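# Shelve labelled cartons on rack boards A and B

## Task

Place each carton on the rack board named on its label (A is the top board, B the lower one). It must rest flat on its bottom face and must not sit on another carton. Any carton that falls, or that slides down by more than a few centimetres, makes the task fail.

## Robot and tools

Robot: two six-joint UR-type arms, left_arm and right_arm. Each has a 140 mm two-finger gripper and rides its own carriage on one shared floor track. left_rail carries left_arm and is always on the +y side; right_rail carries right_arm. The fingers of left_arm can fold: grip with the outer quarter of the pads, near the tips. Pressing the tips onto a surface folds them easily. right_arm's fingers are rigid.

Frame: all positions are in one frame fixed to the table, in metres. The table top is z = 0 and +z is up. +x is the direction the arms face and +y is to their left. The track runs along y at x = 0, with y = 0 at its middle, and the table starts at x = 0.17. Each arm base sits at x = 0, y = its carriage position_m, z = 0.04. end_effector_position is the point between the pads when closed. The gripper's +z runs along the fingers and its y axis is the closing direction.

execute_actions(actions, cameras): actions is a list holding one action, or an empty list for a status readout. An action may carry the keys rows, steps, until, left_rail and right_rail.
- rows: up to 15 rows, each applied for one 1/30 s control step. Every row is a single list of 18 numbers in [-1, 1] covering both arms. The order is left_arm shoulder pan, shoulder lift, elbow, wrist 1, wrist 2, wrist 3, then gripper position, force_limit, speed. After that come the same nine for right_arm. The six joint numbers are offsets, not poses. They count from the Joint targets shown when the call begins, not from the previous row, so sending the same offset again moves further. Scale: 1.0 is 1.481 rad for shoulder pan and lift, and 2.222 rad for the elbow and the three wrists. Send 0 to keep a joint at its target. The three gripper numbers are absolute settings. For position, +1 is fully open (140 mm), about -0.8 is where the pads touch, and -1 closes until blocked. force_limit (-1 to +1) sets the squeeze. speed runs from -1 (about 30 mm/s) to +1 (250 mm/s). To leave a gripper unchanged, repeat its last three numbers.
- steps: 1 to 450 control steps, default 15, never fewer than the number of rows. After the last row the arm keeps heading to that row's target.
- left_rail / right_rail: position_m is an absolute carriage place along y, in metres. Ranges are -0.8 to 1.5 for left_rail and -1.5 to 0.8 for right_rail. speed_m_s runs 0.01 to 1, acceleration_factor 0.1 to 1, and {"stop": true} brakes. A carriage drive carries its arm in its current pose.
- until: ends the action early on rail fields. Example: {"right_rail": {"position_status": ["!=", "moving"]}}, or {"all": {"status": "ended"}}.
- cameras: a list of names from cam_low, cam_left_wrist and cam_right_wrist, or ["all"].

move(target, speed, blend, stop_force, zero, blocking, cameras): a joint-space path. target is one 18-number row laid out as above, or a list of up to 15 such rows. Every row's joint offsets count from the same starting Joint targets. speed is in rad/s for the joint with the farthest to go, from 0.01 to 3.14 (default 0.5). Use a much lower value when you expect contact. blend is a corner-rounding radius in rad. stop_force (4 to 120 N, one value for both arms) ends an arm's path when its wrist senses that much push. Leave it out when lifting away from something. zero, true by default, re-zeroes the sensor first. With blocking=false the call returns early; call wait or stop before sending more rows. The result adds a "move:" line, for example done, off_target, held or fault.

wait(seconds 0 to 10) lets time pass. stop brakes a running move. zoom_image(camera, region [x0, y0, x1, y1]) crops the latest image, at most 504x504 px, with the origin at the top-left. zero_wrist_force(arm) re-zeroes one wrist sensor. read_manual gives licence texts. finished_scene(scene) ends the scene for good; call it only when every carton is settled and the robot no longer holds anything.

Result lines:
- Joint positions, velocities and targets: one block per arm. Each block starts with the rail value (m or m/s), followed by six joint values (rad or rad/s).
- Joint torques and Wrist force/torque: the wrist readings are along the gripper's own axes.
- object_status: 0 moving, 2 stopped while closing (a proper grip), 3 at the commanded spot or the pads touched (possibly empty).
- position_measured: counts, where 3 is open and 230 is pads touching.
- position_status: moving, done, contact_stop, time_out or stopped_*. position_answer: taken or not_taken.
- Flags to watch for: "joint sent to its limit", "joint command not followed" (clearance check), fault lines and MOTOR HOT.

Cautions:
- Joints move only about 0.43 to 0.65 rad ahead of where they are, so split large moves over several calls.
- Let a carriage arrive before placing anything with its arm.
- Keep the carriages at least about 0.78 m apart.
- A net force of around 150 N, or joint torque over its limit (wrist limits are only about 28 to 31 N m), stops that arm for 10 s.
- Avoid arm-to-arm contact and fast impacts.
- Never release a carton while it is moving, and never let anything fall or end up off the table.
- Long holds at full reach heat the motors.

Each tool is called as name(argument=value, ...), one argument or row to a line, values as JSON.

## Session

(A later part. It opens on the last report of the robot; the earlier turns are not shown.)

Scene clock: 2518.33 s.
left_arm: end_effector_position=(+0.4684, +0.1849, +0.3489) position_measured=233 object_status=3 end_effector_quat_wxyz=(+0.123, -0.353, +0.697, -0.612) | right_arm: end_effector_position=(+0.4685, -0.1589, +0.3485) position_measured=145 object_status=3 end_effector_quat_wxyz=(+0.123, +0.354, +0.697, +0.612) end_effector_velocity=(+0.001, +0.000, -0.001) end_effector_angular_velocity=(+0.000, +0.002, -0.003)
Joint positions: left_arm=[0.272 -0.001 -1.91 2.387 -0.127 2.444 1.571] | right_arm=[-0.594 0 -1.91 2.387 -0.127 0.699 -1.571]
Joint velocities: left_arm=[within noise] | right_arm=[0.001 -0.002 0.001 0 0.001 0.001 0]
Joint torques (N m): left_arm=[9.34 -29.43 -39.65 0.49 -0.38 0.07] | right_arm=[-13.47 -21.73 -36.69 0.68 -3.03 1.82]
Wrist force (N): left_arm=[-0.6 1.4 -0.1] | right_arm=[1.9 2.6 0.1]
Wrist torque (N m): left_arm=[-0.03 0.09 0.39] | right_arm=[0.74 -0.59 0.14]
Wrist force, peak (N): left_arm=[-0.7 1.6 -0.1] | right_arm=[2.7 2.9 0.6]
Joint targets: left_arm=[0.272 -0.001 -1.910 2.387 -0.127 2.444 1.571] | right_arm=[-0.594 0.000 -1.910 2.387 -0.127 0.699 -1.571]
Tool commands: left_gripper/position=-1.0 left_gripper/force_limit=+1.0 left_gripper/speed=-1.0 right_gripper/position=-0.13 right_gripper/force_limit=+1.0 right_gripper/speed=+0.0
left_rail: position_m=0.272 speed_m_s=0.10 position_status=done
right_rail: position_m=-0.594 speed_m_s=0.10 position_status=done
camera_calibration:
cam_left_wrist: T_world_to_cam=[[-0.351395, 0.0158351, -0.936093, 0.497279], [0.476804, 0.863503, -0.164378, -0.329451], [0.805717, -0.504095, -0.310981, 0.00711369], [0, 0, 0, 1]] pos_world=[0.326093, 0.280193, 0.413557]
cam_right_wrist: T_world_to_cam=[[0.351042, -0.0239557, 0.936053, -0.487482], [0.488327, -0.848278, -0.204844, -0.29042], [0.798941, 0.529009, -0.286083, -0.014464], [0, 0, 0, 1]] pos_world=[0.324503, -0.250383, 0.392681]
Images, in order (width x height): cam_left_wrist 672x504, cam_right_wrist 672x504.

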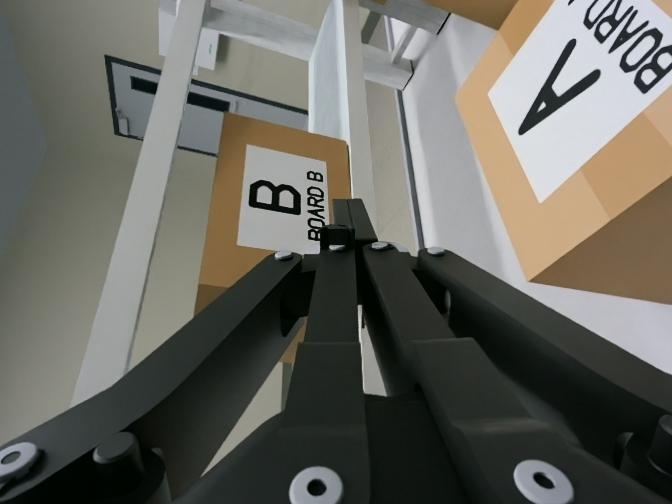

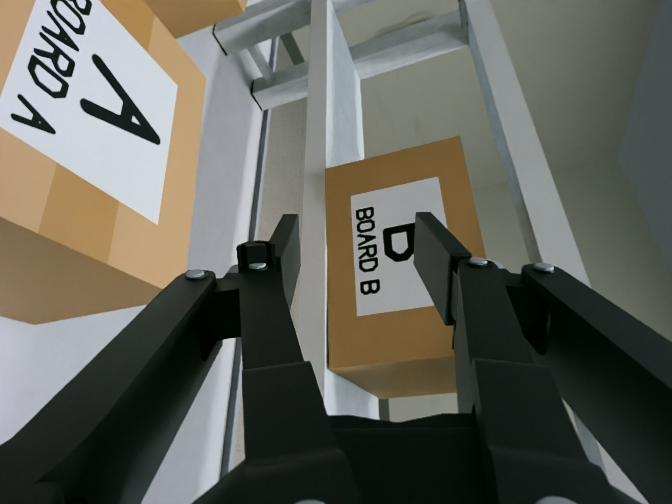

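execute_actions(
  actions=[
    {"left_rail": {"position_m": 0.290, "speed_m_s": 0.1}, "right_rail": {"position_m": -0.612, "speed_m_s": 0.1}, "steps": 60, "until": {"all": {"status": "ended"}}},
  ],
  cameras=[],
)

move(
  target=[
    [0,0.06865,0.06801,-0.11376,0,0,-1,1,-1, 0,0.06865,0.06801,-0.11376,0,0,-0.13,1,0],
    [0,0.20035,0.10283,-0.23636,0,0,-1,1,-1, 0,0.20035,0.10283,-0.23636,0,0,-0.13,1,0],
    [0,0.3713,0.12236,-0.36984,0,0,-1,1,-1, 0,0.3713,0.12236,-0.36984,0,0,-0.13,1,0],
  ],
  speed=0.25,
  blend=0.03,
  stop_force=14,
  cameras=["all"],
)

Scene clock: 2605.07 s.
left_arm: end_effector_position=(+0.4684, +0.2029, +0.3489) position_measured=233 object_status=3 end_effector_quat_wxyz=(+0.123, -0.353, +0.697, -0.612) | right_arm: end_effector_position=(+0.4685, -0.1768, +0.3485) position_measured=145 object_status=3 end_effector_quat_wxyz=(+0.123, +0.354, +0.697, +0.612)
Joint positions: left_arm=[0.29 -0.001 -1.91 2.387 -0.127 2.444 1.571] | right_arm=[-0.612 0 -1.91 2.387 -0.127 0.699 -1.571]
Joint torques (N m): left_arm=[8.35 -30.62 -45.82 -1.16 -0.87 0.24] | right_arm=[-13.08 -21.62 -42.25 -1.59 -3.14 1.67]
Wrist force (N): left_arm=[-0.5 1.4 -0.1] | right_arm=[2.3 2.8 0.0]
Wrist torque (N m): left_arm=[-0.04 0.06 0.39] | right_arm=[0.79 -0.68 0.14]
Wrist force, peak (N): left_arm=[-1.2 1.5 -0.8] | right_arm=[3.2 2.5 1.5]
Joint targets: left_arm=[0.290 -0.001 -1.910 2.387 -0.127 2.444 1.571] | right_arm=[-0.612 0.000 -1.910 2.387 -0.127 0.699 -1.571]
Tool commands: left_gripper/position=-1.0 left_gripper/force_limit=+1.0 left_gripper/speed=-1.0 right_gripper/position=-0.13 right_gripper/force_limit=+1.0 right_gripper/speed=+0.0
left_rail: position_m=0.290 speed_m_s=0.10 position_status=done
right_rail: position_m=-0.612 speed_m_s=0.10 position_status=done
No camera images: "cameras" was empty.

Scene clock: 2609.43 s.
left_arm: end_effector_position=(+0.4465, +0.2029, +0.0819) position_measured=233 object_status=3 end_effector_quat_wxyz=(+0.123, -0.353, +0.697, -0.612) | right_arm: end_effector_position=(+0.4464, -0.1768, +0.0816) position_measured=145 object_status=3 end_effector_quat_wxyz=(+0.122, +0.354, +0.697, +0.612)
Joint positions: left_arm=[0.29 -0.001 -1.36 2.658 -0.948 2.444 1.571] | right_arm=[-0.612 0 -1.36 2.658 -0.948 0.699 -1.571]
Joint torques (N m): left_arm=[5.25 -12.11 -2.48 -2.65 -0.82 0.21] | right_arm=[-12.84 -21.13 -4.55 -3.21 -2.87 1.89]
Wrist force (N): left_arm=[-0.7 1.4 -0.4] | right_arm=[1.8 2.6 0.4]
Wrist torque (N m): left_arm=[-0.06 0.10 0.41] | right_arm=[0.86 -0.58 0.21]
Wrist force, peak (N): left_arm=[0.4 2.3 -0.9] | right_arm=[2.2 4.7 0.3]
Joint targets: left_arm=[0.290 -0.001 -1.360 2.658 -0.948 2.444 1.571] | right_arm=[-0.612 0.000 -1.360 2.658 -0.948 0.699 -1.571]
left_rail: position_m=0.290 speed_m_s=0.10 position_status=done
right_rail: position_m=-0.612 speed_m_s=0.10 position_status=done
move: done
camera_calibration:
cam_left_wrist: T_world_to_cam=[[-0.351545, 0.0158196, -0.936037, 0.239403], [0.476725, 0.863533, -0.164448, -0.378415], [0.805698, -0.504044, -0.311113, -0.0491896], [0, 0, 0, 1]] pos_world=[0.304193, 0.298193, 0.146557]
cam_right_wrist: T_world_to_cam=[[0.351116, -0.0239058, 0.936027, -0.230325], [0.488311, -0.848289, -0.204837, -0.349484], [0.798918, 0.528994, -0.286174, -0.0636795], [0, 0, 0, 1]] pos_world=[0.302403, -0.268283, 0.12578]

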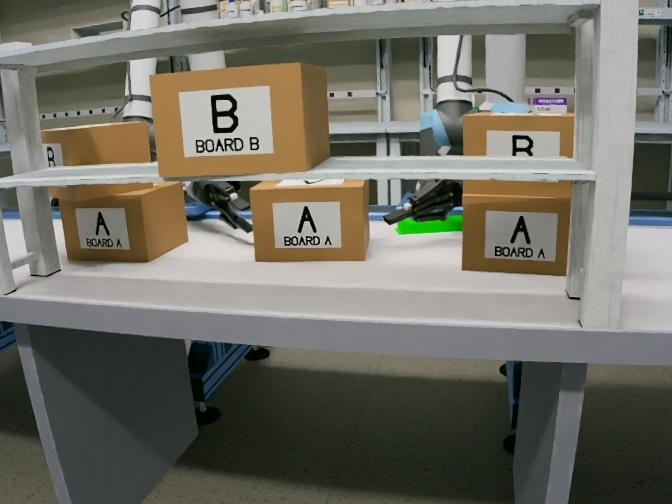

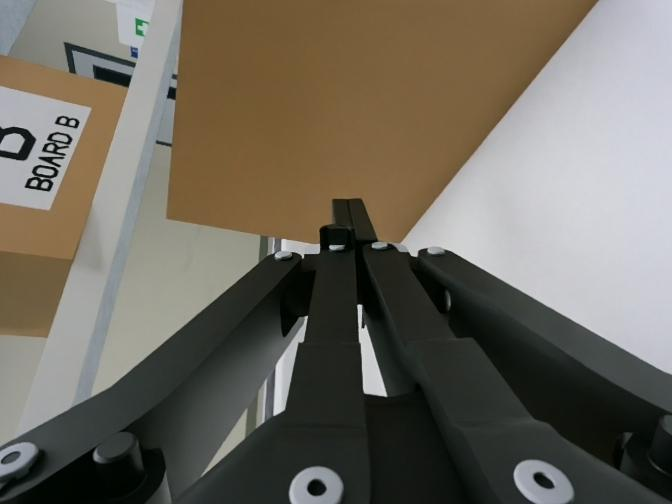

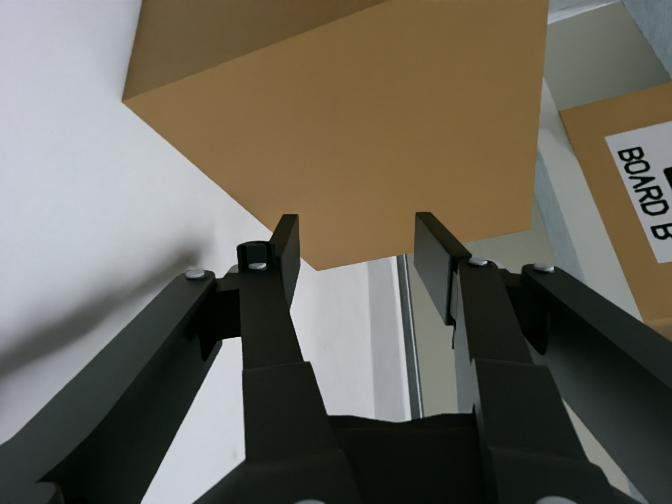

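move(
  target=[0,0.00827,-0.01015,0.00464,0,0,-1,1,-1, 0,0.00827,-0.01015,0.00464,0,0,-0.13,1,0],
  speed=0.1,
  cameras=[],
)

execute_actions(
  actions=[
    {"left_rail": {"position_m": 0.261, "speed_m_s": 0.03}, "right_rail": {"position_m": -0.582, "speed_m_s": 0.03}, "steps": 90, "until": {"all": {"status": "ended"}}},
  ],
  cameras=["cam_left_wrist", "cam_right_wrist"],
)

Scene clock: 2642.77 s.
left_arm: end_effector_position=(+0.4594, +0.2029, +0.0819) position_measured=233 object_status=3 end_effector_quat_wxyz=(+0.123, -0.353, +0.697, -0.612) | right_arm: end_effector_position=(+0.4593, -0.1768, +0.0816) position_measured=145 object_status=3 end_effector_quat_wxyz=(+0.122, +0.354, +0.697, +0.612)
Joint positions: left_arm=[0.29 -0.001 -1.348 2.636 -0.938 2.444 1.571] | right_arm=[-0.612 0 -1.348 2.636 -0.938 0.699 -1.571]
Joint torques (N m): left_arm=[9.25 -14.42 -25.04 1.54 -0.92 0.24] | right_arm=[-11.68 -20.9 -19.03 2.25 -3.04 1.81]
Wrist force (N): left_arm=[-0.5 1.2 -0.1] | right_arm=[1.9 2.6 0.2]
Wrist torque (N m): left_arm=[-0.10 0.07 0.41] | right_arm=[0.84 -0.60 0.22]
Wrist force, peak (N): left_arm=[-1.1 1.8 -0.3] | right_arm=[2.1 3.0 0.5]
Joint targets: left_arm=[0.290 -0.001 -1.348 2.636 -0.938 2.444 1.571] | right_arm=[-0.612 0.000 -1.348 2.636 -0.938 0.699 -1.571]
left_rail: position_m=0.290 speed_m_s=0.10 position_status=done
right_rail: position_m=-0.612 speed_m_s=0.10 position_status=done
move: done
No camera images: "cameras" was empty.

Scene clock: 2644.10 s.
left_arm: end_effector_position=(+0.4595, +0.1739, +0.0819) position_measured=233 object_status=3 end_effector_quat_wxyz=(+0.123, -0.353, +0.697, -0.612) | right_arm: end_effector_position=(+0.4594, -0.1468, +0.0816) position_measured=145 object_status=3 end_effector_quat_wxyz=(+0.122, +0.354, +0.697, +0.612)
Joint positions: left_arm=[0.261 -0.001 -1.348 2.636 -0.938 2.444 1.571] | right_arm=[-0.582 0 -1.348 2.636 -0.938 0.699 -1.571]
Joint torques (N m): left_arm=[6.58 -14.27 -22.96 1.77 -0.24 -0.07] | right_arm=[-10.69 -22.84 -16.51 2.03 -2.88 2.11]
Wrist force (N): left_arm=[-0.8 1.5 0.1] | right_arm=[2.0 2.7 0.3]
Wrist torque (N m): left_arm=[-0.02 0.13 0.41] | right_arm=[0.87 -0.61 0.22]
Wrist force, peak (N): left_arm=[-1.5 1.2 -0.8] | right_arm=[2.4 2.7 1.0]
Joint targets: left_arm=[0.261 -0.001 -1.348 2.636 -0.938 2.444 1.571] | right_arm=[-0.582 0.000 -1.348 2.636 -0.938 0.699 -1.571]
Tool commands: left_gripper/position=-1.0 left_gripper/force_limit=+1.0 left_gripper/speed=-1.0 right_gripper/position=-0.13 right_gripper/force_limit=+1.0 right_gripper/speed=+0.0
left_rail: position_m=0.261 speed_m_s=0.03 position_status=done
right_rail: position_m=-0.582 speed_m_s=0.03 position_status=done
camera_calibration:
cam_left_wrist: T_world_to_cam=[[-0.351545, 0.0158196, -0.936037, 0.244432], [0.476725, 0.863533, -0.164448, -0.35957], [0.805698, -0.504044, -0.311113, -0.0742809], [0, 0, 0, 1]] pos_world=[0.317193, 0.269193, 0.146557]
cam_right_wrist: T_world_to_cam=[[0.351116, -0.0239058, 0.936027, -0.234173], [0.488311, -0.848289, -0.204837, -0.330383], [0.798918, 0.528994, -0.286174, -0.0899352], [0, 0, 0, 1]] pos_world=[0.315403, -0.238283, 0.12578]
Images, in order (width x height): cam_left_wrist 672x504, cam_right_wrist 672x504.

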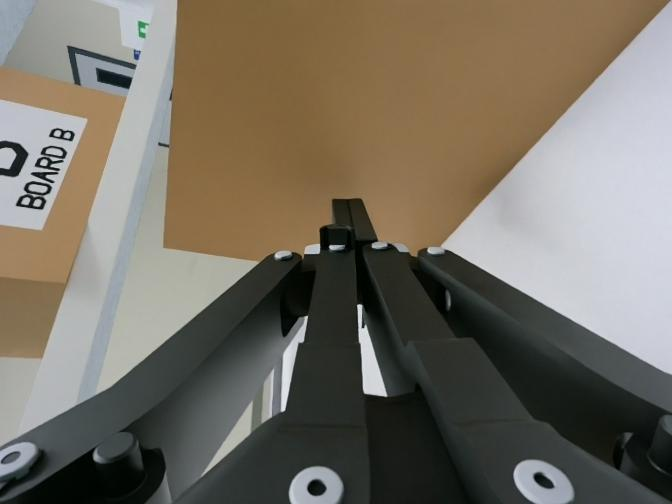

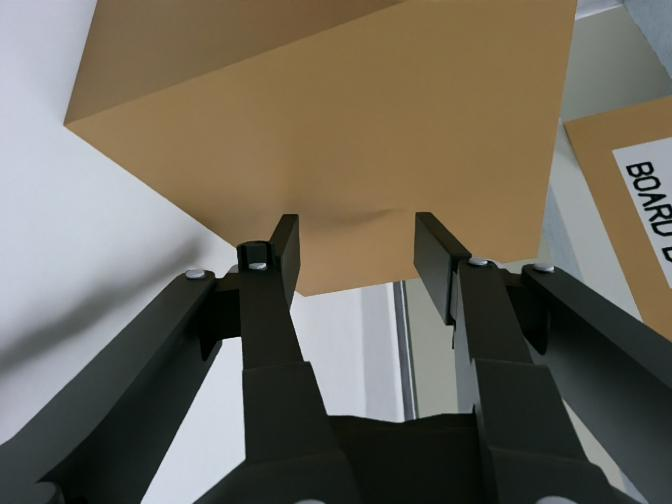

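execute_actions(
  actions=[
    {"left_rail": {"position_m": 0.255, "speed_m_s": 0.02}, "right_rail": {"position_m": -0.575, "speed_m_s": 0.02}, "steps": 60, "until": {"all": {"status": "ended"}}},
  ],
  cameras=[],
)

execute_actions(
  actions=[
    {"left_rail": {"position_m": 0.251, "speed_m_s": 0.02}, "right_rail": {"position_m": -0.571, "speed_m_s": 0.02}, "steps": 60, "until": {"all": {"status": "ended"}}},
  ],
  cameras=[],
)

Scene clock: 2655.30 s.
left_arm: end_effector_position=(+0.4595, +0.1679, +0.0819) position_measured=233 object_status=3 end_effector_quat_wxyz=(+0.123, -0.353, +0.697, -0.612) | right_arm: end_effector_position=(+0.4594, -0.1399, +0.0816) position_measured=145 object_status=3 end_effector_quat_wxyz=(+0.122, +0.354, +0.697, +0.612)
Joint positions: left_arm=[0.255 -0.001 -1.348 2.636 -0.938 2.444 1.571] | right_arm=[-0.575 0 -1.348 2.636 -0.938 0.699 -1.571]
Joint torques (N m): left_arm=[6.26 -15.83 -16.9 1.44 -0.98 0.33] | right_arm=[-5.93 -24.38 -9.61 2.21 -2.81 1.82]
Wrist force (N): left_arm=[-2.6 1.4 -2.1] | right_arm=[-5.7 3.7 -11.3]
Wrist torque (N m): left_arm=[-0.08 0.09 0.40] | right_arm=[1.19 -0.69 0.00]
Wrist force, peak (N): left_arm=[-2.5 1.4 -2.1] | right_arm=[-5.5 4.6 -12.1]
Joint targets: left_arm=[0.255 -0.001 -1.348 2.636 -0.938 2.444 1.571] | right_arm=[-0.575 0.000 -1.348 2.636 -0.938 0.699 -1.571]
Tool commands: left_gripper/position=-1.0 left_gripper/force_limit=+1.0 left_gripper/speed=-1.0 right_gripper/position=-0.13 right_gripper/force_limit=+1.0 right_gripper/speed=+0.0
left_rail: position_m=0.255 speed_m_s=0.02 position_status=done
right_rail: position_m=-0.575 speed_m_s=0.02 position_status=done
No camera images: "cameras" was empty.

Scene clock: 2655.97 s.
left_arm: end_effector_position=(+0.4596, +0.1641, +0.0819) position_measured=233 object_status=3 end_effector_quat_wxyz=(+0.123, -0.353, +0.697, -0.612) | right_arm: end_effector_position=(+0.4594, -0.1360, +0.0816) position_measured=145 object_status=3 end_effector_quat_wxyz=(+0.123, +0.354, +0.697, +0.612)
Joint positions: left_arm=[0.251 0 -1.348 2.636 -0.938 2.443 1.571] | right_arm=[-0.571 0 -1.348 2.636 -0.938 0.699 -1.571]
Joint torques (N m): left_arm=[-51.02 -14.33 -16.05 1.78 20.98 -0.12] | right_arm=[33.4 -23.72 -8.32 2.3 -8.6 1.91]
Wrist force (N): left_arm=[-46.8 -14.1 -79.5] | right_arm=[-38.6 21.8 -81.8]
Wrist torque (N m): left_arm=[0.40 -0.76 0.19] | right_arm=[2.16 -0.64 -0.41]
Wrist force, peak (N): left_arm=[-46.8 -14.1 -79.5] | right_arm=[-38.6 21.8 -81.8]
Joint targets: left_arm=[0.251 -0.001 -1.348 2.636 -0.938 2.444 1.571] | right_arm=[-0.571 0.000 -1.348 2.636 -0.938 0.699 -1.571]
Tool commands: left_gripper/position=-1.0 left_gripper/force_limit=+1.0 left_gripper/speed=-1.0 right_gripper/position=-0.13 right_gripper/force_limit=+1.0 right_gripper/speed=+0.0
left_rail: position_m=0.251 speed_m_s=0.02 position_status=done
right_rail: position_m=-0.571 speed_m_s=0.02 position_status=done
No camera images: "cameras" was empty.

execute_actions(
  actions=[
    {"left_rail": {"position_m": 0.2525, "speed_m_s": 0.01}, "right_rail": {"position_m": -0.5724, "speed_m_s": 0.01}, "steps": 60, "until": {"all": {"status": "ended"}}},
  ],
  cameras=[],
)

Scene clock: 2663.23 s.
left_arm: end_effector_position=(+0.4594, +0.1653, +0.0819) position_measured=233 object_status=3 end_effector_quat_wxyz=(+0.122, -0.353, +0.697, -0.612) | right_arm: end_effector_position=(+0.4593, -0.1371, +0.0816) position_measured=145 object_status=3 end_effector_quat_wxyz=(+0.122, +0.354, +0.697, +0.612)
Joint positions: left_arm=[0.252 -0.001 -1.348 2.636 -0.938 2.444 1.571] | right_arm=[-0.572 0.001 -1.348 2.636 -0.938 0.698 -1.571]
Joint torques (N m): left_arm=[-31.96 -17.16 -9.37 2.01 17.75 0.18] | right_arm=[29.2 -25.18 -8.9 2.13 -15.69 1.96]
Wrist force (N): left_arm=[-35.9 -3.5 -35.7] | right_arm=[-28.1 11.0 -39.6]
Wrist torque (N m): left_arm=[0.04 -0.86 0.32] | right_arm=[1.88 -0.92 -0.41]
Wrist force, peak (N): left_arm=[-50.4 -12.6 -82.4] | right_arm=[-40.0 22.1 -84.0]
Joint targets: left_arm=[0.252 -0.001 -1.348 2.636 -0.938 2.444 1.571] | right_arm=[-0.572 0.000 -1.348 2.636 -0.938 0.699 -1.571]
Tool commands: left_gripper/position=-1.0 left_gripper/force_limit=+1.0 left_gripper/speed=-1.0 right_gripper/position=-0.13 right_gripper/force_limit=+1.0 right_gripper/speed=+0.0
left_rail: position_m=0.252 speed_m_s=0.01 position_status=done
right_rail: position_m=-0.572 speed_m_s=0.01 position_status=done
No camera images: "cameras" was empty.

move(
  target=[0,-0.034,-0.0039,0.02657,0,0,-1,1,-1, 0,-0.034,-0.0039,0.02657,0,0,-0.13,1,0],
  speed=0.04,
  cameras=["cam_low"],
)

Scene clock: 2674.30 s.
left_arm: end_effector_position=(+0.4613, +0.1654, +0.0983) position_measured=233 object_status=3 end_effector_quat_wxyz=(+0.123, -0.353, +0.697, -0.612) | right_arm: end_effector_position=(+0.4612, -0.1372, +0.0979) position_measured=145 object_status=3 end_effector_quat_wxyz=(+0.122, +0.354, +0.697, +0.612)
Joint positions: left_arm=[0.253 -0.001 -1.398 2.627 -0.879 2.444 1.571] | right_arm=[-0.572 0 -1.398 2.627 -0.879 0.699 -1.571]
Joint torques (N m): left_arm=[-12.68 -56.21 -28.81 1.83 7.04 0.42] | right_arm=[8.63 -48.57 -26.61 1.16 -9.98 1.93]
Wrist force (N): left_arm=[-30.7 5.4 -30.1] | right_arm=[-28.2 -10.9 -29.3]
Wrist torque (N m): left_arm=[-0.22 -0.76 0.44] | right_arm=[1.66 -1.06 -0.59]
Wrist force, peak (N): left_arm=[-36.2 -2.5 -35.2] | right_arm=[-28.2 10.4 -39.3]
Joint targets: left_arm=[0.252 -0.001 -1.399 2.627 -0.879 2.444 1.571] | right_arm=[-0.572 0.000 -1.398 2.627 -0.879 0.699 -1.571]
left_rail: position_m=0.253 position_m_goal=0.252 speed_m_s=0.01 position_status=done
right_rail: position_m=-0.572 speed_m_s=0.01 position_status=done
move: done
Images, in order (width x height): cam_low 672x504.

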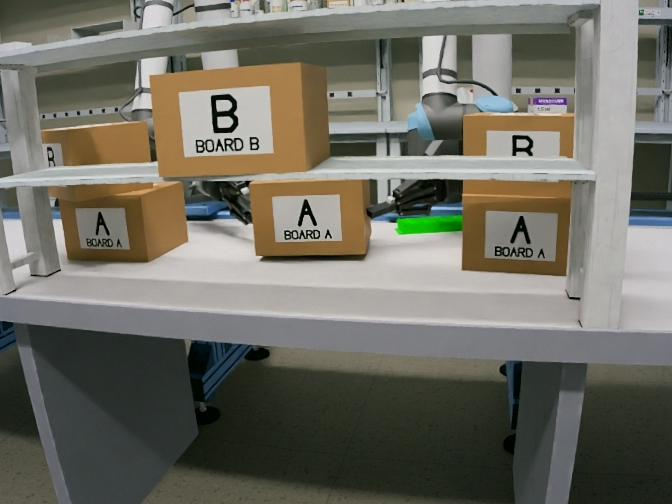

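move(
  target=[
    [0,-0.13027,-0.01494,0.10176,0,0,-1,1,-1, 0,-0.13027,-0.01494,0.10176,0,0,-0.13,1,0],
    [0,-0.25864,-0.04874,0.22112,0,0,-1,1,-1, 0,-0.25864,-0.04874,0.22112,0,0,-0.13,1,0],
    [0,-0.35868,-0.10329,0.34235,0,0,-1,1,-1, 0,-0.35868,-0.10329,0.34235,0,0,-0.13,1,0],
  ],
  speed=0.12,
  blend=0.03,
  cameras=[],
)

Scene clock: 2690.70 s.
left_arm: end_effector_position=(+0.4594, +0.1654, +0.3490) position_measured=233 object_status=3 end_effector_quat_wxyz=(+0.123, -0.353, +0.697, -0.612) | right_arm: end_effector_position=(+0.4595, -0.1372, +0.3486) position_measured=145 object_status=3 end_effector_quat_wxyz=(+0.123, +0.354, +0.697, +0.612)
Joint positions: left_arm=[0.253 -0.001 -1.93 2.398 -0.119 2.444 1.571] | right_arm=[-0.572 0 -1.929 2.398 -0.119 0.699 -1.571]
Joint torques (N m): left_arm=[-13.94 -33.17 -59.08 1.56 6.93 -0.16] | right_arm=[22.14 -27.09 -54.32 1.02 -17.74 1.64]
Wrist force (N): left_arm=[-31.6 6.1 -30.1] | right_arm=[-29.3 -11.5 -29.5]
Wrist torque (N m): left_arm=[-0.20 -0.75 0.42] | right_arm=[1.74 -1.11 -0.67]
Wrist force, peak (N): left_arm=[-31.6 6.0 -30.4] | right_arm=[-29.6 -12.0 -29.6]
Joint targets: left_arm=[0.252 -0.001 -1.930 2.398 -0.118 2.444 1.571] | right_arm=[-0.572 0.000 -1.929 2.398 -0.118 0.699 -1.571]
left_rail: position_m=0.253 position_m_goal=0.252 speed_m_s=0.01 position_status=done
right_rail: position_m=-0.572 speed_m_s=0.01 position_status=done
move: done
No camera images: "cameras" was empty.

move(
  target=[
    [0,-0.05775,-0.07501,0.1135,0,0,-1,1,-1, 0,-0.05775,-0.07501,0.1135,0,0,-0.13,1,0],
    [0,-0.07394,-0.16689,0.21617,0,0,-1,1,-1, 0,-0.07394,-0.16689,0.21617,0,0,-0.13,1,0],
    [0,0.00465,-0.19682,0.19372,0,0,-1,1,-1, 0,0.00465,-0.19682,0.19372,0,0,-0.13,1,0],
    [0,0.06343,-0.22327,0.18099,0,0,-1,1,-1, 0,0.06343,-0.22327,0.18099,0,0,-0.13,1,0],
  ],
  speed=[0.12, 0.12, 0.1, 0.1],
  blend=0.03,
  cameras=["all"],
)

Scene clock: 2713.67 s.
left_arm: end_effector_position=(+0.5742, +0.1653, +0.5869) position_measured=233 object_status=3 end_effector_quat_wxyz=(+0.123, -0.353, +0.697, -0.612) | right_arm: end_effector_position=(+0.5744, -0.1372, +0.5865) position_measured=145 object_status=3 end_effector_quat_wxyz=(+0.123, +0.354, +0.697, +0.612)
Joint positions: left_arm=[0.253 -0.001 -1.836 1.902 0.284 2.444 1.571] | right_arm=[-0.572 0 -1.835 1.902 0.284 0.699 -1.571]
Joint torques (N m): left_arm=[-18.25 -5.81 -62.97 -2.89 6.98 0.17] | right_arm=[30.83 -21.45 -61.53 -7.77 -18.2 1.41]
Wrist force (N): left_arm=[-31.1 4.2 -31.2] | right_arm=[-29.9 -12.2 -30.0]
Wrist torque (N m): left_arm=[-0.09 -0.73 0.42] | right_arm=[2.13 -1.07 -1.02]
Wrist force, peak (N): left_arm=[-32.8 4.4 -33.2] | right_arm=[-31.4 -13.0 -32.2]
Joint targets: left_arm=[0.252 -0.001 -1.836 1.902 0.284 2.444 1.571] | right_arm=[-0.572 0.000 -1.835 1.902 0.284 0.699 -1.571]
left_rail: position_m=0.253 position_m_goal=0.252 speed_m_s=0.01 position_status=done
right_rail: position_m=-0.572 speed_m_s=0.01 position_status=done
move: done
camera_calibration:
cam_left_wrist: T_world_to_cam=[[-0.351397, 0.0158367, -0.936093, 0.757592], [0.476734, 0.863547, -0.16435, -0.323897], [0.805757, -0.50402, -0.310997, -0.0141049], [0, 0, 0, 1]] pos_world=[0.431993, 0.260593, 0.651557]
cam_right_wrist: T_world_to_cam=[[0.351042, -0.0239557, 0.936053, -0.746918], [0.488327, -0.848278, -0.204844, -0.274974], [0.798941, 0.529009, -0.286083, -0.0424636], [0, 0, 0, 1]] pos_world=[0.430403, -0.228683, 0.630681]

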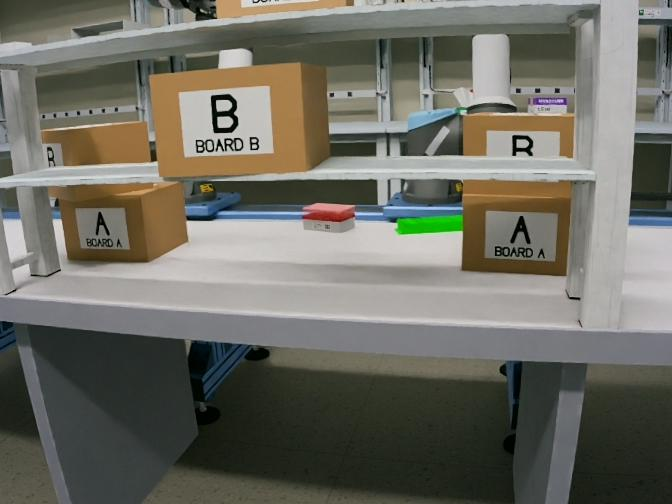

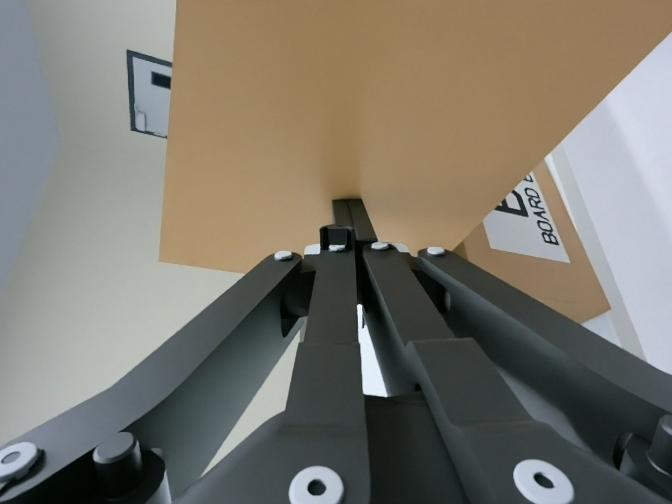

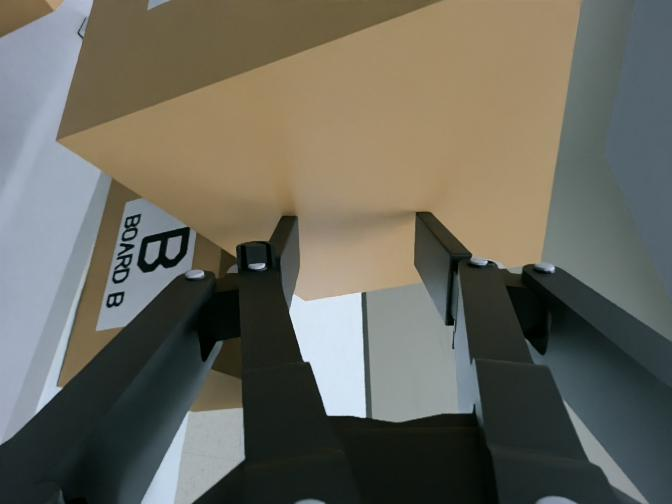

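move(
  target=[
    [0,-0.00089,-0.01139,0.01198,0,0,-1,1,-1, 0,-0.00089,-0.01139,0.01198,0,0,-0.13,1,0],
    [0,0.05627,-0.04043,0.00293,0,0,-1,1,-1, 0,0.05627,-0.04043,0.00293,0,0,-0.13,1,0],
    [0,0.09016,-0.05728,-0.00101,0,0,-1,1,-1, 0,0.09016,-0.05728,-0.00101,0,0,-0.13,1,0],
  ],
  speed=[0.03, 0.08, 0.08],
  blend=0.005,
  cameras=["cam_low", "cam_left_wrist", "cam_right_wrist"],
)

Scene clock: 2756.73 s.
left_arm: end_effector_position=(+0.6534, +0.1653, +0.5988) position_measured=233 object_status=3 end_effector_quat_wxyz=(+0.121, -0.354, +0.697, -0.612) | right_arm: end_effector_position=(+0.6536, -0.1371, +0.5983) position_measured=145 object_status=3 end_effector_quat_wxyz=(+0.121, +0.355, +0.697, +0.611)
Joint positions: left_arm=[0.253 -0.001 -1.703 1.774 0.282 2.444 1.571] | right_arm=[-0.572 0 -1.702 1.775 0.282 0.699 -1.571]
Joint torques (N m): left_arm=[-21.69 -16.87 -63.75 -3.51 6.79 0.1] | right_arm=[31.23 -35.7 -59.96 -7.67 -14.78 1.37]
Wrist force (N): left_arm=[-30.1 4.6 -30.3] | right_arm=[-29.0 -11.8 -29.2]
Wrist torque (N m): left_arm=[-0.02 -0.77 0.42] | right_arm=[2.11 -1.09 -1.03]
Wrist force, peak (N): left_arm=[-31.4 5.0 -31.6] | right_arm=[-30.5 -13.4 -29.9]
Joint targets: left_arm=[0.252 -0.001 -1.702 1.774 0.282 2.444 1.571] | right_arm=[-0.572 0.000 -1.702 1.774 0.282 0.699 -1.571]
left_rail: position_m=0.253 position_m_goal=0.252 speed_m_s=0.01 position_status=done
right_rail: position_m=-0.572 speed_m_s=0.01 position_status=done
move: done
camera_calibration:
cam_left_wrist: T_world_to_cam=[[-0.355124, 0.0158283, -0.934685, 0.79816], [0.476082, 0.863541, -0.166259, -0.358094], [0.804508, -0.50403, -0.3142, -0.0714293], [0, 0, 0, 1]] pos_world=[0.511394, 0.260593, 0.664049]
cam_right_wrist: T_world_to_cam=[[0.354803, -0.0239241, 0.934635, -0.787376], [0.487511, -0.848278, -0.206781, -0.309463], [0.797777, 0.529011, -0.289308, -0.0997421], [0, 0, 0, 1]] pos_world=[0.509802, -0.228583, 0.643062]

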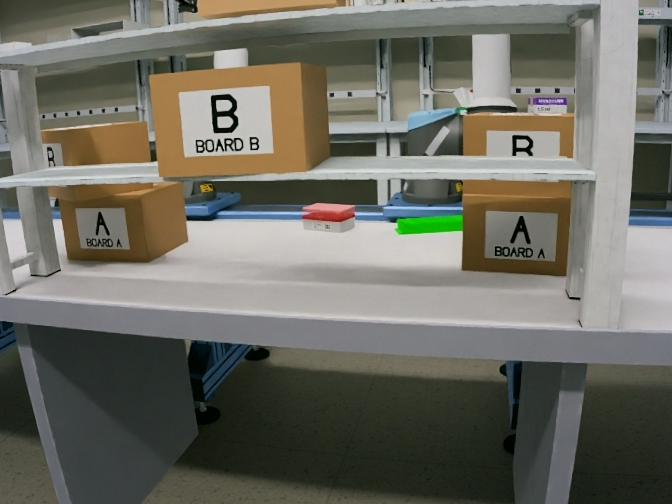

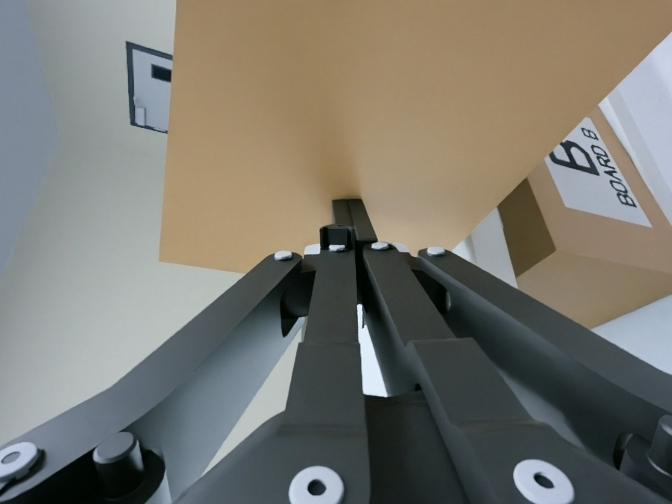

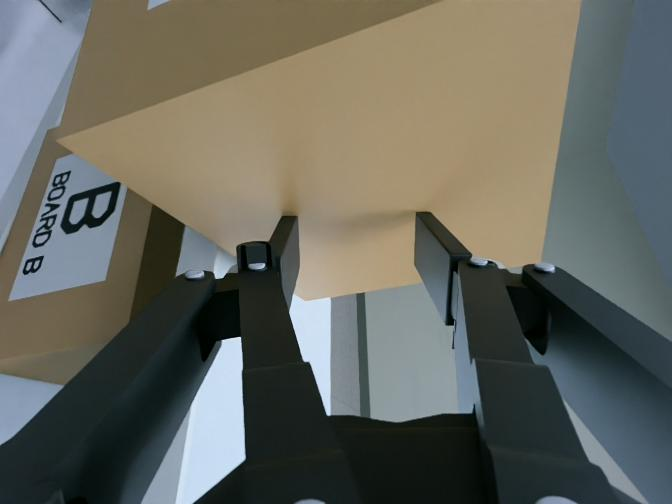

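move(
  target=[
    [0,0.02229,-0.015,-0.00167,0,0,-1,1,-1, 0,0.02229,-0.015,-0.00167,0,0,-0.13,1,0],
    [0,0.07773,-0.04969,-0.00392,0,0,-1,1,-1, 0,0.07773,-0.04969,-0.00392,0,0,-0.13,1,0],
    [0,0.12179,-0.07957,-0.00341,0,0,-1,1,-1, 0,0.12179,-0.07957,-0.00341,0,0,-0.13,1,0],
    [0,0.15475,-0.10329,-0.00166,0,0,-1,1,-1, 0,0.15475,-0.10329,-0.00166,0,0,-0.13,1,0],
  ],
  speed=0.07,
  blend=0.01,
  cameras=["cam_low", "cam_right_wrist"],
)

Scene clock: 2769.70 s.
left_arm: end_effector_position=(+0.7943, +0.1652, +0.6020) position_measured=233 object_status=3 end_effector_quat_wxyz=(+0.123, -0.353, +0.697, -0.612) | right_arm: end_effector_position=(+0.7945, -0.1371, +0.6014) position_measured=145 object_status=3 end_effector_quat_wxyz=(+0.122, +0.354, +0.697, +0.612)
Joint positions: left_arm=[0.253 -0.001 -1.473 1.545 0.278 2.444 1.571] | right_arm=[-0.572 0 -1.473 1.545 0.278 0.699 -1.571]
Joint torques (N m): left_arm=[-22.81 -42.1 -64.46 1.4 6.79 -0.26] | right_arm=[31.25 -57.75 -59.9 0.55 -6.14 1.06]
Wrist force (N): left_arm=[-28.5 6.2 -26.4] | right_arm=[-26.7 -12.2 -25.9]
Wrist torque (N m): left_arm=[-0.10 -0.56 0.44] | right_arm=[1.92 -1.07 -0.84]
Wrist force, peak (N): left_arm=[-30.6 4.8 -30.5] | right_arm=[-29.5 -12.7 -29.1]
Joint targets: left_arm=[0.252 -0.001 -1.473 1.545 0.278 2.444 1.571] | right_arm=[-0.572 0.000 -1.473 1.545 0.278 0.699 -1.571]
left_rail: position_m=0.253 position_m_goal=0.252 speed_m_s=0.01 position_status=done
right_rail: position_m=-0.572 speed_m_s=0.01 position_status=done
move: done
camera_calibration:
cam_right_wrist: T_world_to_cam=[[0.351116, -0.0239058, 0.936027, -0.838147], [0.488311, -0.848289, -0.204837, -0.379314], [0.798918, 0.528994, -0.286174, -0.21403], [0, 0, 0, 1]] pos_world=[0.650503, -0.228583, 0.64558]
Images, in order (width x height): cam_low 672x504, cam_right_wrist 672x504.

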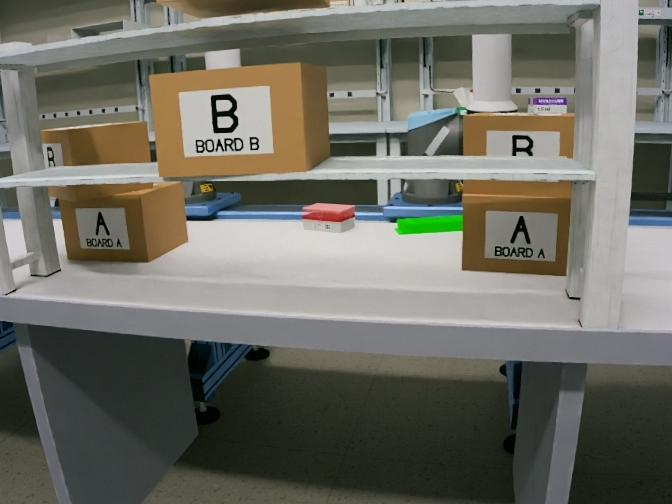

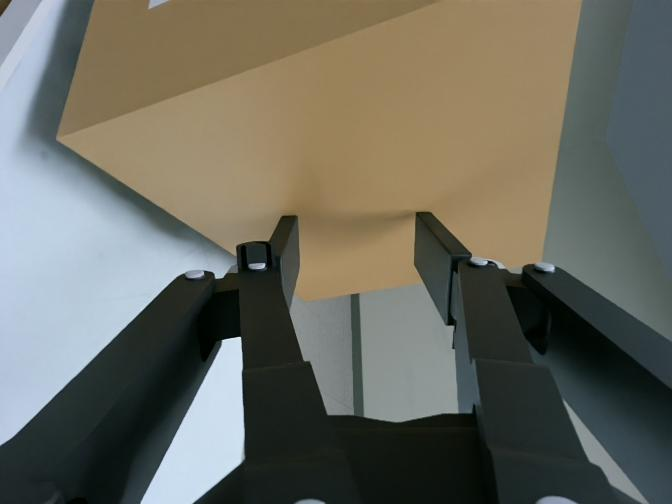

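move(
  target=[0,0.00296,0.01996,-0.02193,0,0,-1,1,-1, 0,0.00296,0.01996,-0.02193,0,0,-0.13,1,0],
  speed=0.03,
  cameras=[],
)

Scene clock: 2779.37 s.
left_arm: end_effector_position=(+0.7944, +0.1652, +0.5741) position_measured=233 object_status=3 end_effector_quat_wxyz=(+0.123, -0.353, +0.697, -0.612) | right_arm: end_effector_position=(+0.7946, -0.1371, +0.5735) position_measured=145 object_status=3 end_effector_quat_wxyz=(+0.122, +0.354, +0.697, +0.612)
Joint positions: left_arm=[0.253 -0.001 -1.469 1.589 0.229 2.444 1.571] | right_arm=[-0.572 0 -1.468 1.589 0.229 0.699 -1.571]
Joint torques (N m): left_arm=[-22.07 -44.39 -41.3 -3.7 6.69 -0.5] | right_arm=[30.49 -59.1 -43.17 -7.61 -4.2 1]
Wrist force (N): left_arm=[-28.5 4.7 -27.8] | right_arm=[-26.8 -11.6 -27.2]
Wrist torque (N m): left_arm=[-0.14 -0.61 0.43] | right_arm=[2.01 -1.06 -0.92]
Wrist force, peak (N): left_arm=[-29.0 5.9 -27.8] | right_arm=[-27.6 -12.4 -26.9]
Joint targets: left_arm=[0.252 -0.001 -1.469 1.589 0.229 2.444 1.571] | right_arm=[-0.572 0.000 -1.468 1.589 0.229 0.699 -1.571]
left_rail: position_m=0.253 position_m_goal=0.252 speed_m_s=0.01 position_status=done
right_rail: position_m=-0.572 speed_m_s=0.01 position_status=done
move: done
No camera images: "cameras" was empty.

move(
  target=[0,0.00059,0.00274,-0.00314,0,0,-1,1,-1, 0,0.00059,0.00274,-0.00314,0,0,-0.13,1,0],
  speed=0.01,
  cameras=[],
)

Scene clock: 2783.83 s.
left_arm: end_effector_position=(+0.7944, +0.1652, +0.5701) position_measured=233 object_status=3 end_effector_quat_wxyz=(+0.123, -0.353, +0.697, -0.612) | right_arm: end_effector_position=(+0.7946, -0.1371, +0.5695) position_measured=145 object_status=3 end_effector_quat_wxyz=(+0.122, +0.354, +0.697, +0.612)
Joint positions: left_arm=[0.253 -0.001 -1.468 1.595 0.222 2.444 1.571] | right_arm=[-0.572 0 -1.467 1.595 0.222 0.699 -1.571]
Joint torques (N m): left_arm=[-25.28 -41.04 -42.08 -3.05 6.58 -0.53] | right_arm=[30.66 -60.02 -44.83 -7.45 -4.14 0.76]
Wrist force (N): left_arm=[-28.6 5.6 -27.7] | right_arm=[-27.3 -12.1 -26.9]
Wrist torque (N m): left_arm=[-0.07 -0.65 0.43] | right_arm=[2.02 -1.02 -0.92]
Wrist force, peak (N): left_arm=[-29.0 5.5 -27.8] | right_arm=[-27.7 -12.5 -26.8]
Joint targets: left_arm=[0.252 -0.001 -1.468 1.595 0.222 2.444 1.571] | right_arm=[-0.572 0.000 -1.467 1.595 0.222 0.699 -1.571]
left_rail: position_m=0.253 position_m_goal=0.252 speed_m_s=0.01 position_status=done
right_rail: position_m=-0.572 speed_m_s=0.01 position_status=done
move: done
No camera images: "cameras" was empty.

Continue lowering in small steps.

move(
  target=[0,0.00044,0.00206,-0.00235,0,0,-1,1,-1, 0,0.00044,0.00206,-0.00235,0,0,-0.13,1,0],
  speed=0.01,
  cameras=[],
)

Scene clock: 2789.10 s.
left_arm: end_effector_position=(+0.7944, +0.1652, +0.5671) position_measured=233 object_status=3 end_effector_quat_wxyz=(+0.123, -0.353, +0.697, -0.612) | right_arm: end_effector_position=(+0.7946, -0.1371, +0.5666) position_measured=145 object_status=3 end_effector_quat_wxyz=(+0.123, +0.354, +0.697, +0.612)
Joint positions: left_arm=[0.252 -0.001 -1.467 1.6 0.217 2.444 1.571] | right_arm=[-0.572 0 -1.467 1.6 0.217 0.699 -1.571]
Joint torques (N m): left_arm=[-24.86 -37.83 -36.98 -2.8 6.58 0.04] | right_arm=[30.53 -49.25 -37.41 -5.32 -4.06 0.82]
Wrist force (N): left_arm=[-31.0 1.2 -33.0] | right_arm=[-23.6 -1.8 -30.2]
Wrist torque (N m): left_arm=[0.05 -0.62 0.35] | right_arm=[1.80 -0.86 -0.66]
Wrist force, peak (N): left_arm=[-31.0 1.2 -33.0] | right_arm=[-27.5 -12.4 -26.9]
Joint targets: left_arm=[0.252 -0.001 -1.467 1.600 0.217 2.444 1.571] | right_arm=[-0.572 0.000 -1.467 1.600 0.217 0.699 -1.571]
left_rail: position_m=0.252 speed_m_s=0.01 position_status=done
right_rail: position_m=-0.572 speed_m_s=0.01 position_status=done
move: done
No camera images: "cameras" was empty.

move(
  target=[0,0,0,0,0,0,-1,1,-1, 0,0.00012,0.00055,-0.00063,0,0,-0.13,1,0],
  speed=0.01,
  cameras=[],
)

execute_actions(
  actions=[
    {"left_rail": {"position_m": 0.285, "speed_m_s": 0.03}, "right_rail": {"position_m": -0.605, "speed_m_s": 0.03}, "steps": 120, "until": {"all": {"status": "ended"}}},
  ],
  cameras=["all"],
)

Scene clock: 2795.77 s.
left_arm: end_effector_position=(+0.7944, +0.1652, +0.5670) position_measured=233 object_status=3 end_effector_quat_wxyz=(+0.123, -0.353, +0.697, -0.612) | right_arm: end_effector_position=(+0.7946, -0.1371, +0.5657) position_measured=145 object_status=3 end_effector_quat_wxyz=(+0.123, +0.354, +0.697, +0.612)
Joint positions: left_arm=[0.252 -0.001 -1.467 1.6 0.217 2.444 1.571] | right_arm=[-0.572 0 -1.466 1.601 0.216 0.699 -1.571]
Joint torques (N m): left_arm=[-24.53 -37.29 -41.29 0.5 6.51 -0.61] | right_arm=[30.97 -39.06 -28.82 -2.55 -4.22 0.71]
Wrist force (N): left_arm=[-29.6 -1.0 -34.3] | right_arm=[-20.5 9.1 -36.5]
Wrist torque (N m): left_arm=[0.05 -0.66 0.34] | right_arm=[1.71 -0.79 -0.46]
Wrist force, peak (N): left_arm=[-30.6 -0.4 -34.8] | right_arm=[-20.5 9.1 -36.5]
Joint targets: left_arm=[0.252 -0.001 -1.467 1.600 0.217 2.444 1.571] | right_arm=[-0.572 0.000 -1.466 1.601 0.215 0.699 -1.571]
left_rail: position_m=0.252 speed_m_s=0.01 position_status=done
right_rail: position_m=-0.572 speed_m_s=0.01 position_status=done
move: done
No camera images: "cameras" was empty.

Scene clock: 2797.17 s.
left_arm: end_effector_position=(+0.7944, +0.1977, +0.5670) position_measured=233 object_status=3 end_effector_quat_wxyz=(+0.122, -0.353, +0.697, -0.612) | right_arm: end_effector_position=(+0.7946, -0.1697, +0.5656) position_measured=145 object_status=3 end_effector_quat_wxyz=(+0.122, +0.354, +0.697, +0.612)
Joint positions: left_arm=[0.285 -0.001 -1.467 1.6 0.217 2.444 1.571] | right_arm=[-0.605 0 -1.466 1.601 0.215 0.699 -1.571]
Joint torques (N m): left_arm=[9.76 -58.1 -45.53 1.29 -0.86 0.06] | right_arm=[-13.5 -67.25 -48.61 2.06 -0.76 0.98]
Wrist force (N): left_arm=[-0.7 1.7 -0.3] | right_arm=[2.8 5.7 0.0]
Wrist torque (N m): left_arm=[0.03 0.11 0.39] | right_arm=[1.48 -0.83 0.11]
Wrist force, peak (N): left_arm=[-29.7 -1.2 -34.6] | right_arm=[-20.6 9.6 -36.7]
Joint targets: left_arm=[0.285 -0.001 -1.467 1.600 0.217 2.444 1.571] | right_arm=[-0.605 0.000 -1.466 1.601 0.215 0.699 -1.571]
Tool commands: left_gripper/position=-1.0 left_gripper/force_limit=+1.0 left_gripper/speed=-1.0 right_gripper/position=-0.13 right_gripper/force_limit=+1.0 right_gripper/speed=+0.0
left_rail: position_m=0.285 speed_m_s=0.03 position_status=done
right_rail: position_m=-0.605 speed_m_s=0.03 position_status=done
camera_calibration:
cam_left_wrist: T_world_to_cam=[[-0.351544, 0.015818, -0.936038, 0.815801], [0.476795, 0.86349, -0.164476, -0.460083], [0.805657, -0.504119, -0.311096, -0.181266], [0, 0, 0, 1]] pos_world=[0.652193, 0.292993, 0.631557]
cam_right_wrist: T_world_to_cam=[[0.351118, -0.0239056, 0.936026, -0.805452], [0.488378, -0.848244, -0.204862, -0.414366], [0.798876, 0.529066, -0.286159, -0.207074], [0, 0, 0, 1]] pos_world=[0.650602, -0.261183, 0.60978]

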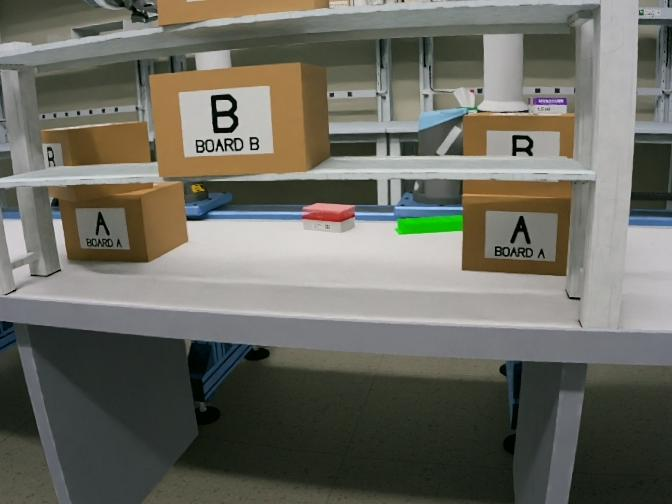

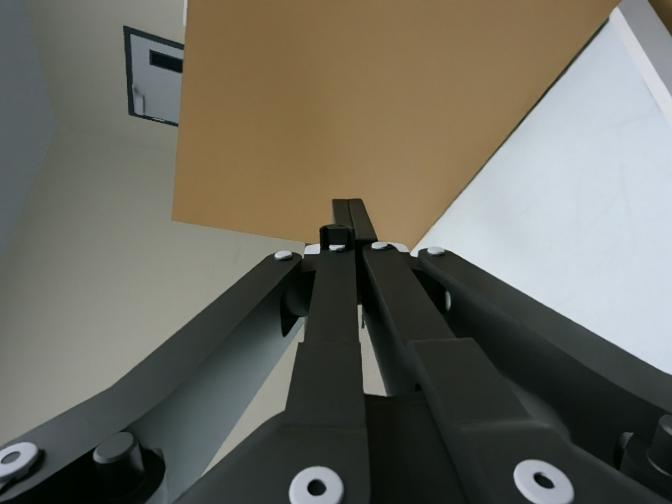

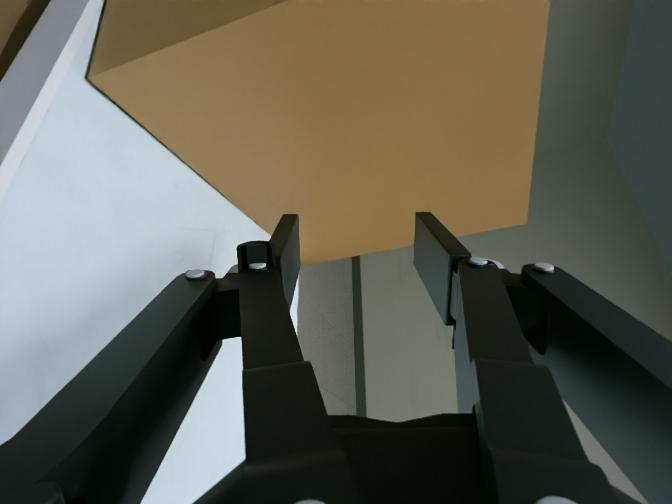

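move(
  target=[
    [0,-0.00383,-0.02496,0.02751,0,0,-1,1,-1, 0,-0.00383,-0.02496,0.02751,0,0,-0.13,1,0],
    [0,-0.08084,0.02864,0.02524,0,0,-1,1,-1, 0,-0.08084,0.02864,0.02524,0,0,-0.13,1,0],
    [0,-0.19247,0.09518,0.0331,0,0,-1,1,-1, 0,-0.19247,0.09518,0.0331,0,0,-0.13,1,0],
    [0,-0.30752,0.16206,0.04291,0,0,-1,1,-1, 0,-0.30752,0.16206,0.04291,0,0,-0.13,1,0],
  ],
  speed=[0.06, 0.2, 0.25, 0.3],
  blend=0.01,
  cameras=[],
)

execute_actions(
  actions=[
    {"right_rail": {"position_m": -1.21, "speed_m_s": 0.4}, "steps": 150, "until": {"all": {"status": "ended"}}},
  ],
  cameras=["all"],
)

Scene clock: 3042.30 s.
left_arm: end_effector_position=(+0.5246, +0.1979, +0.5871) position_measured=233 object_status=3 end_effector_quat_wxyz=(+0.123, -0.353, +0.697, -0.612) | right_arm: end_effector_position=(+0.5249, -0.1698, +0.5859) position_measured=145 object_status=3 end_effector_quat_wxyz=(+0.123, +0.354, +0.697, +0.612)
Joint positions: left_arm=[0.285 -0.001 -1.923 1.96 0.312 2.444 1.571] | right_arm=[-0.605 0 -1.922 1.961 0.311 0.699 -1.571]
Joint torques (N m): left_arm=[10.67 -35.65 -37.59 2.52 -1.19 0.08] | right_arm=[8.45 -27.12 -32.51 2.9 1.9 0.93]
Wrist force (N): left_arm=[-0.4 1.4 -0.3] | right_arm=[3.5 5.0 0.5]
Wrist torque (N m): left_arm=[-0.04 0.04 0.39] | right_arm=[1.32 -0.96 0.12]
Wrist force, peak (N): left_arm=[0.9 2.4 -1.4] | right_arm=[2.5 6.3 0.7]
Joint targets: left_arm=[0.285 -0.001 -1.923 1.960 0.312 2.444 1.571] | right_arm=[-0.605 0.000 -1.922 1.961 0.311 0.699 -1.571]
left_rail: position_m=0.285 speed_m_s=0.03 position_status=done
right_rail: position_m=-0.605 speed_m_s=0.03 position_status=done
move: done
No camera images: "cameras" was empty.

Scene clock: 3045.07 s.
left_arm: end_effector_position=(+0.5245, +0.1979, +0.5871) position_measured=233 object_status=3 end_effector_quat_wxyz=(+0.123, -0.353, +0.697, -0.612) | right_arm: end_effector_position=(+0.5248, -0.7747, +0.5859) position_measured=145 object_status=3 end_effector_quat_wxyz=(+0.123, +0.354, +0.697, +0.612) end_effector_velocity=(+0.000, +0.000, +0.000) end_effector_angular_velocity=(-0.001, -0.001, +0.000)
Joint positions: left_arm=[0.285 -0.001 -1.923 1.96 0.312 2.444 1.571] | right_arm=[-1.21 0 -1.922 1.961 0.311 0.699 -1.571]
Joint velocities: left_arm=[within noise] | right_arm=[-0.001 0.001 0 0 0 0.002 -0.001]
Joint torques (N m): left_arm=[9.18 -36.88 -42.62 1.12 -1.02 0.06] | right_arm=[8.5 -26.37 -39.14 1.53 1.79 0.63]
Wrist force (N): left_arm=[-0.5 1.4 -0.1] | right_arm=[3.5 5.3 0.4]
Wrist torque (N m): left_arm=[-0.04 0.07 0.39] | right_arm=[1.40 -0.97 0.12]
Wrist force, peak (N): left_arm=[-0.6 1.8 -0.1] | right_arm=[4.5 5.3 1.8]
Joint targets: left_arm=[0.285 -0.001 -1.923 1.960 0.312 2.444 1.571] | right_arm=[-1.210 0.000 -1.922 1.961 0.311 0.699 -1.571]
Tool commands: left_gripper/position=-1.0 left_gripper/force_limit=+1.0 left_gripper/speed=-1.0 right_gripper/position=-0.13 right_gripper/force_limit=+1.0 right_gripper/speed=+0.0
left_rail: position_m=0.285 speed_m_s=0.03 position_status=done
right_rail: position_m=-1.210 speed_m_s=0.40 position_status=done
camera_calibration:
cam_left_wrist: T_world_to_cam=[[-0.351397, 0.0158367, -0.936093, 0.739669], [0.476734, 0.863547, -0.16435, -0.328291], [0.805757, -0.50402, -0.310997, 0.042484], [0, 0, 0, 1]] pos_world=[0.382193, 0.293193, 0.651657]
cam_right_wrist: T_world_to_cam=[[0.351042, -0.0239557, 0.936053, -0.744217], [0.488327, -0.848278, -0.204844, -0.791653], [0.798941, 0.529009, -0.286083, 0.334236], [0, 0, 0, 1]] pos_world=[0.380803, -0.866183, 0.630081]

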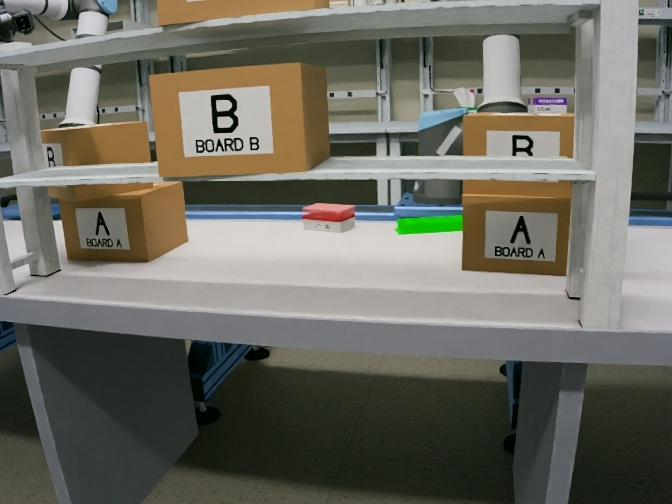

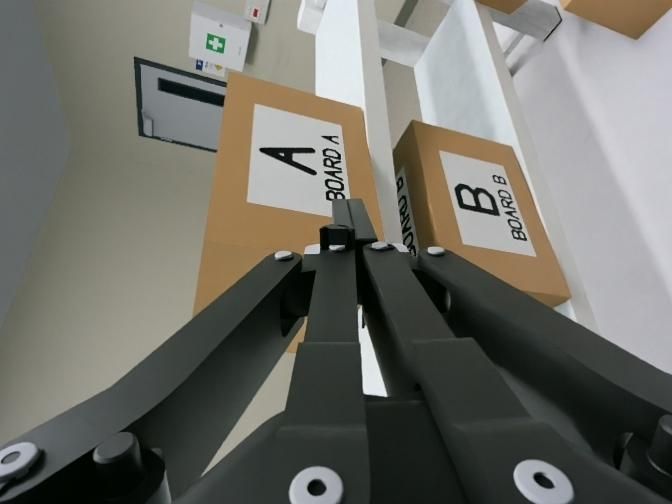

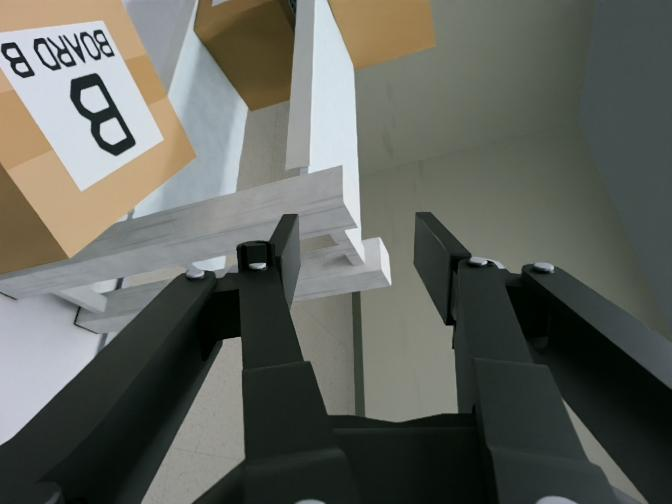

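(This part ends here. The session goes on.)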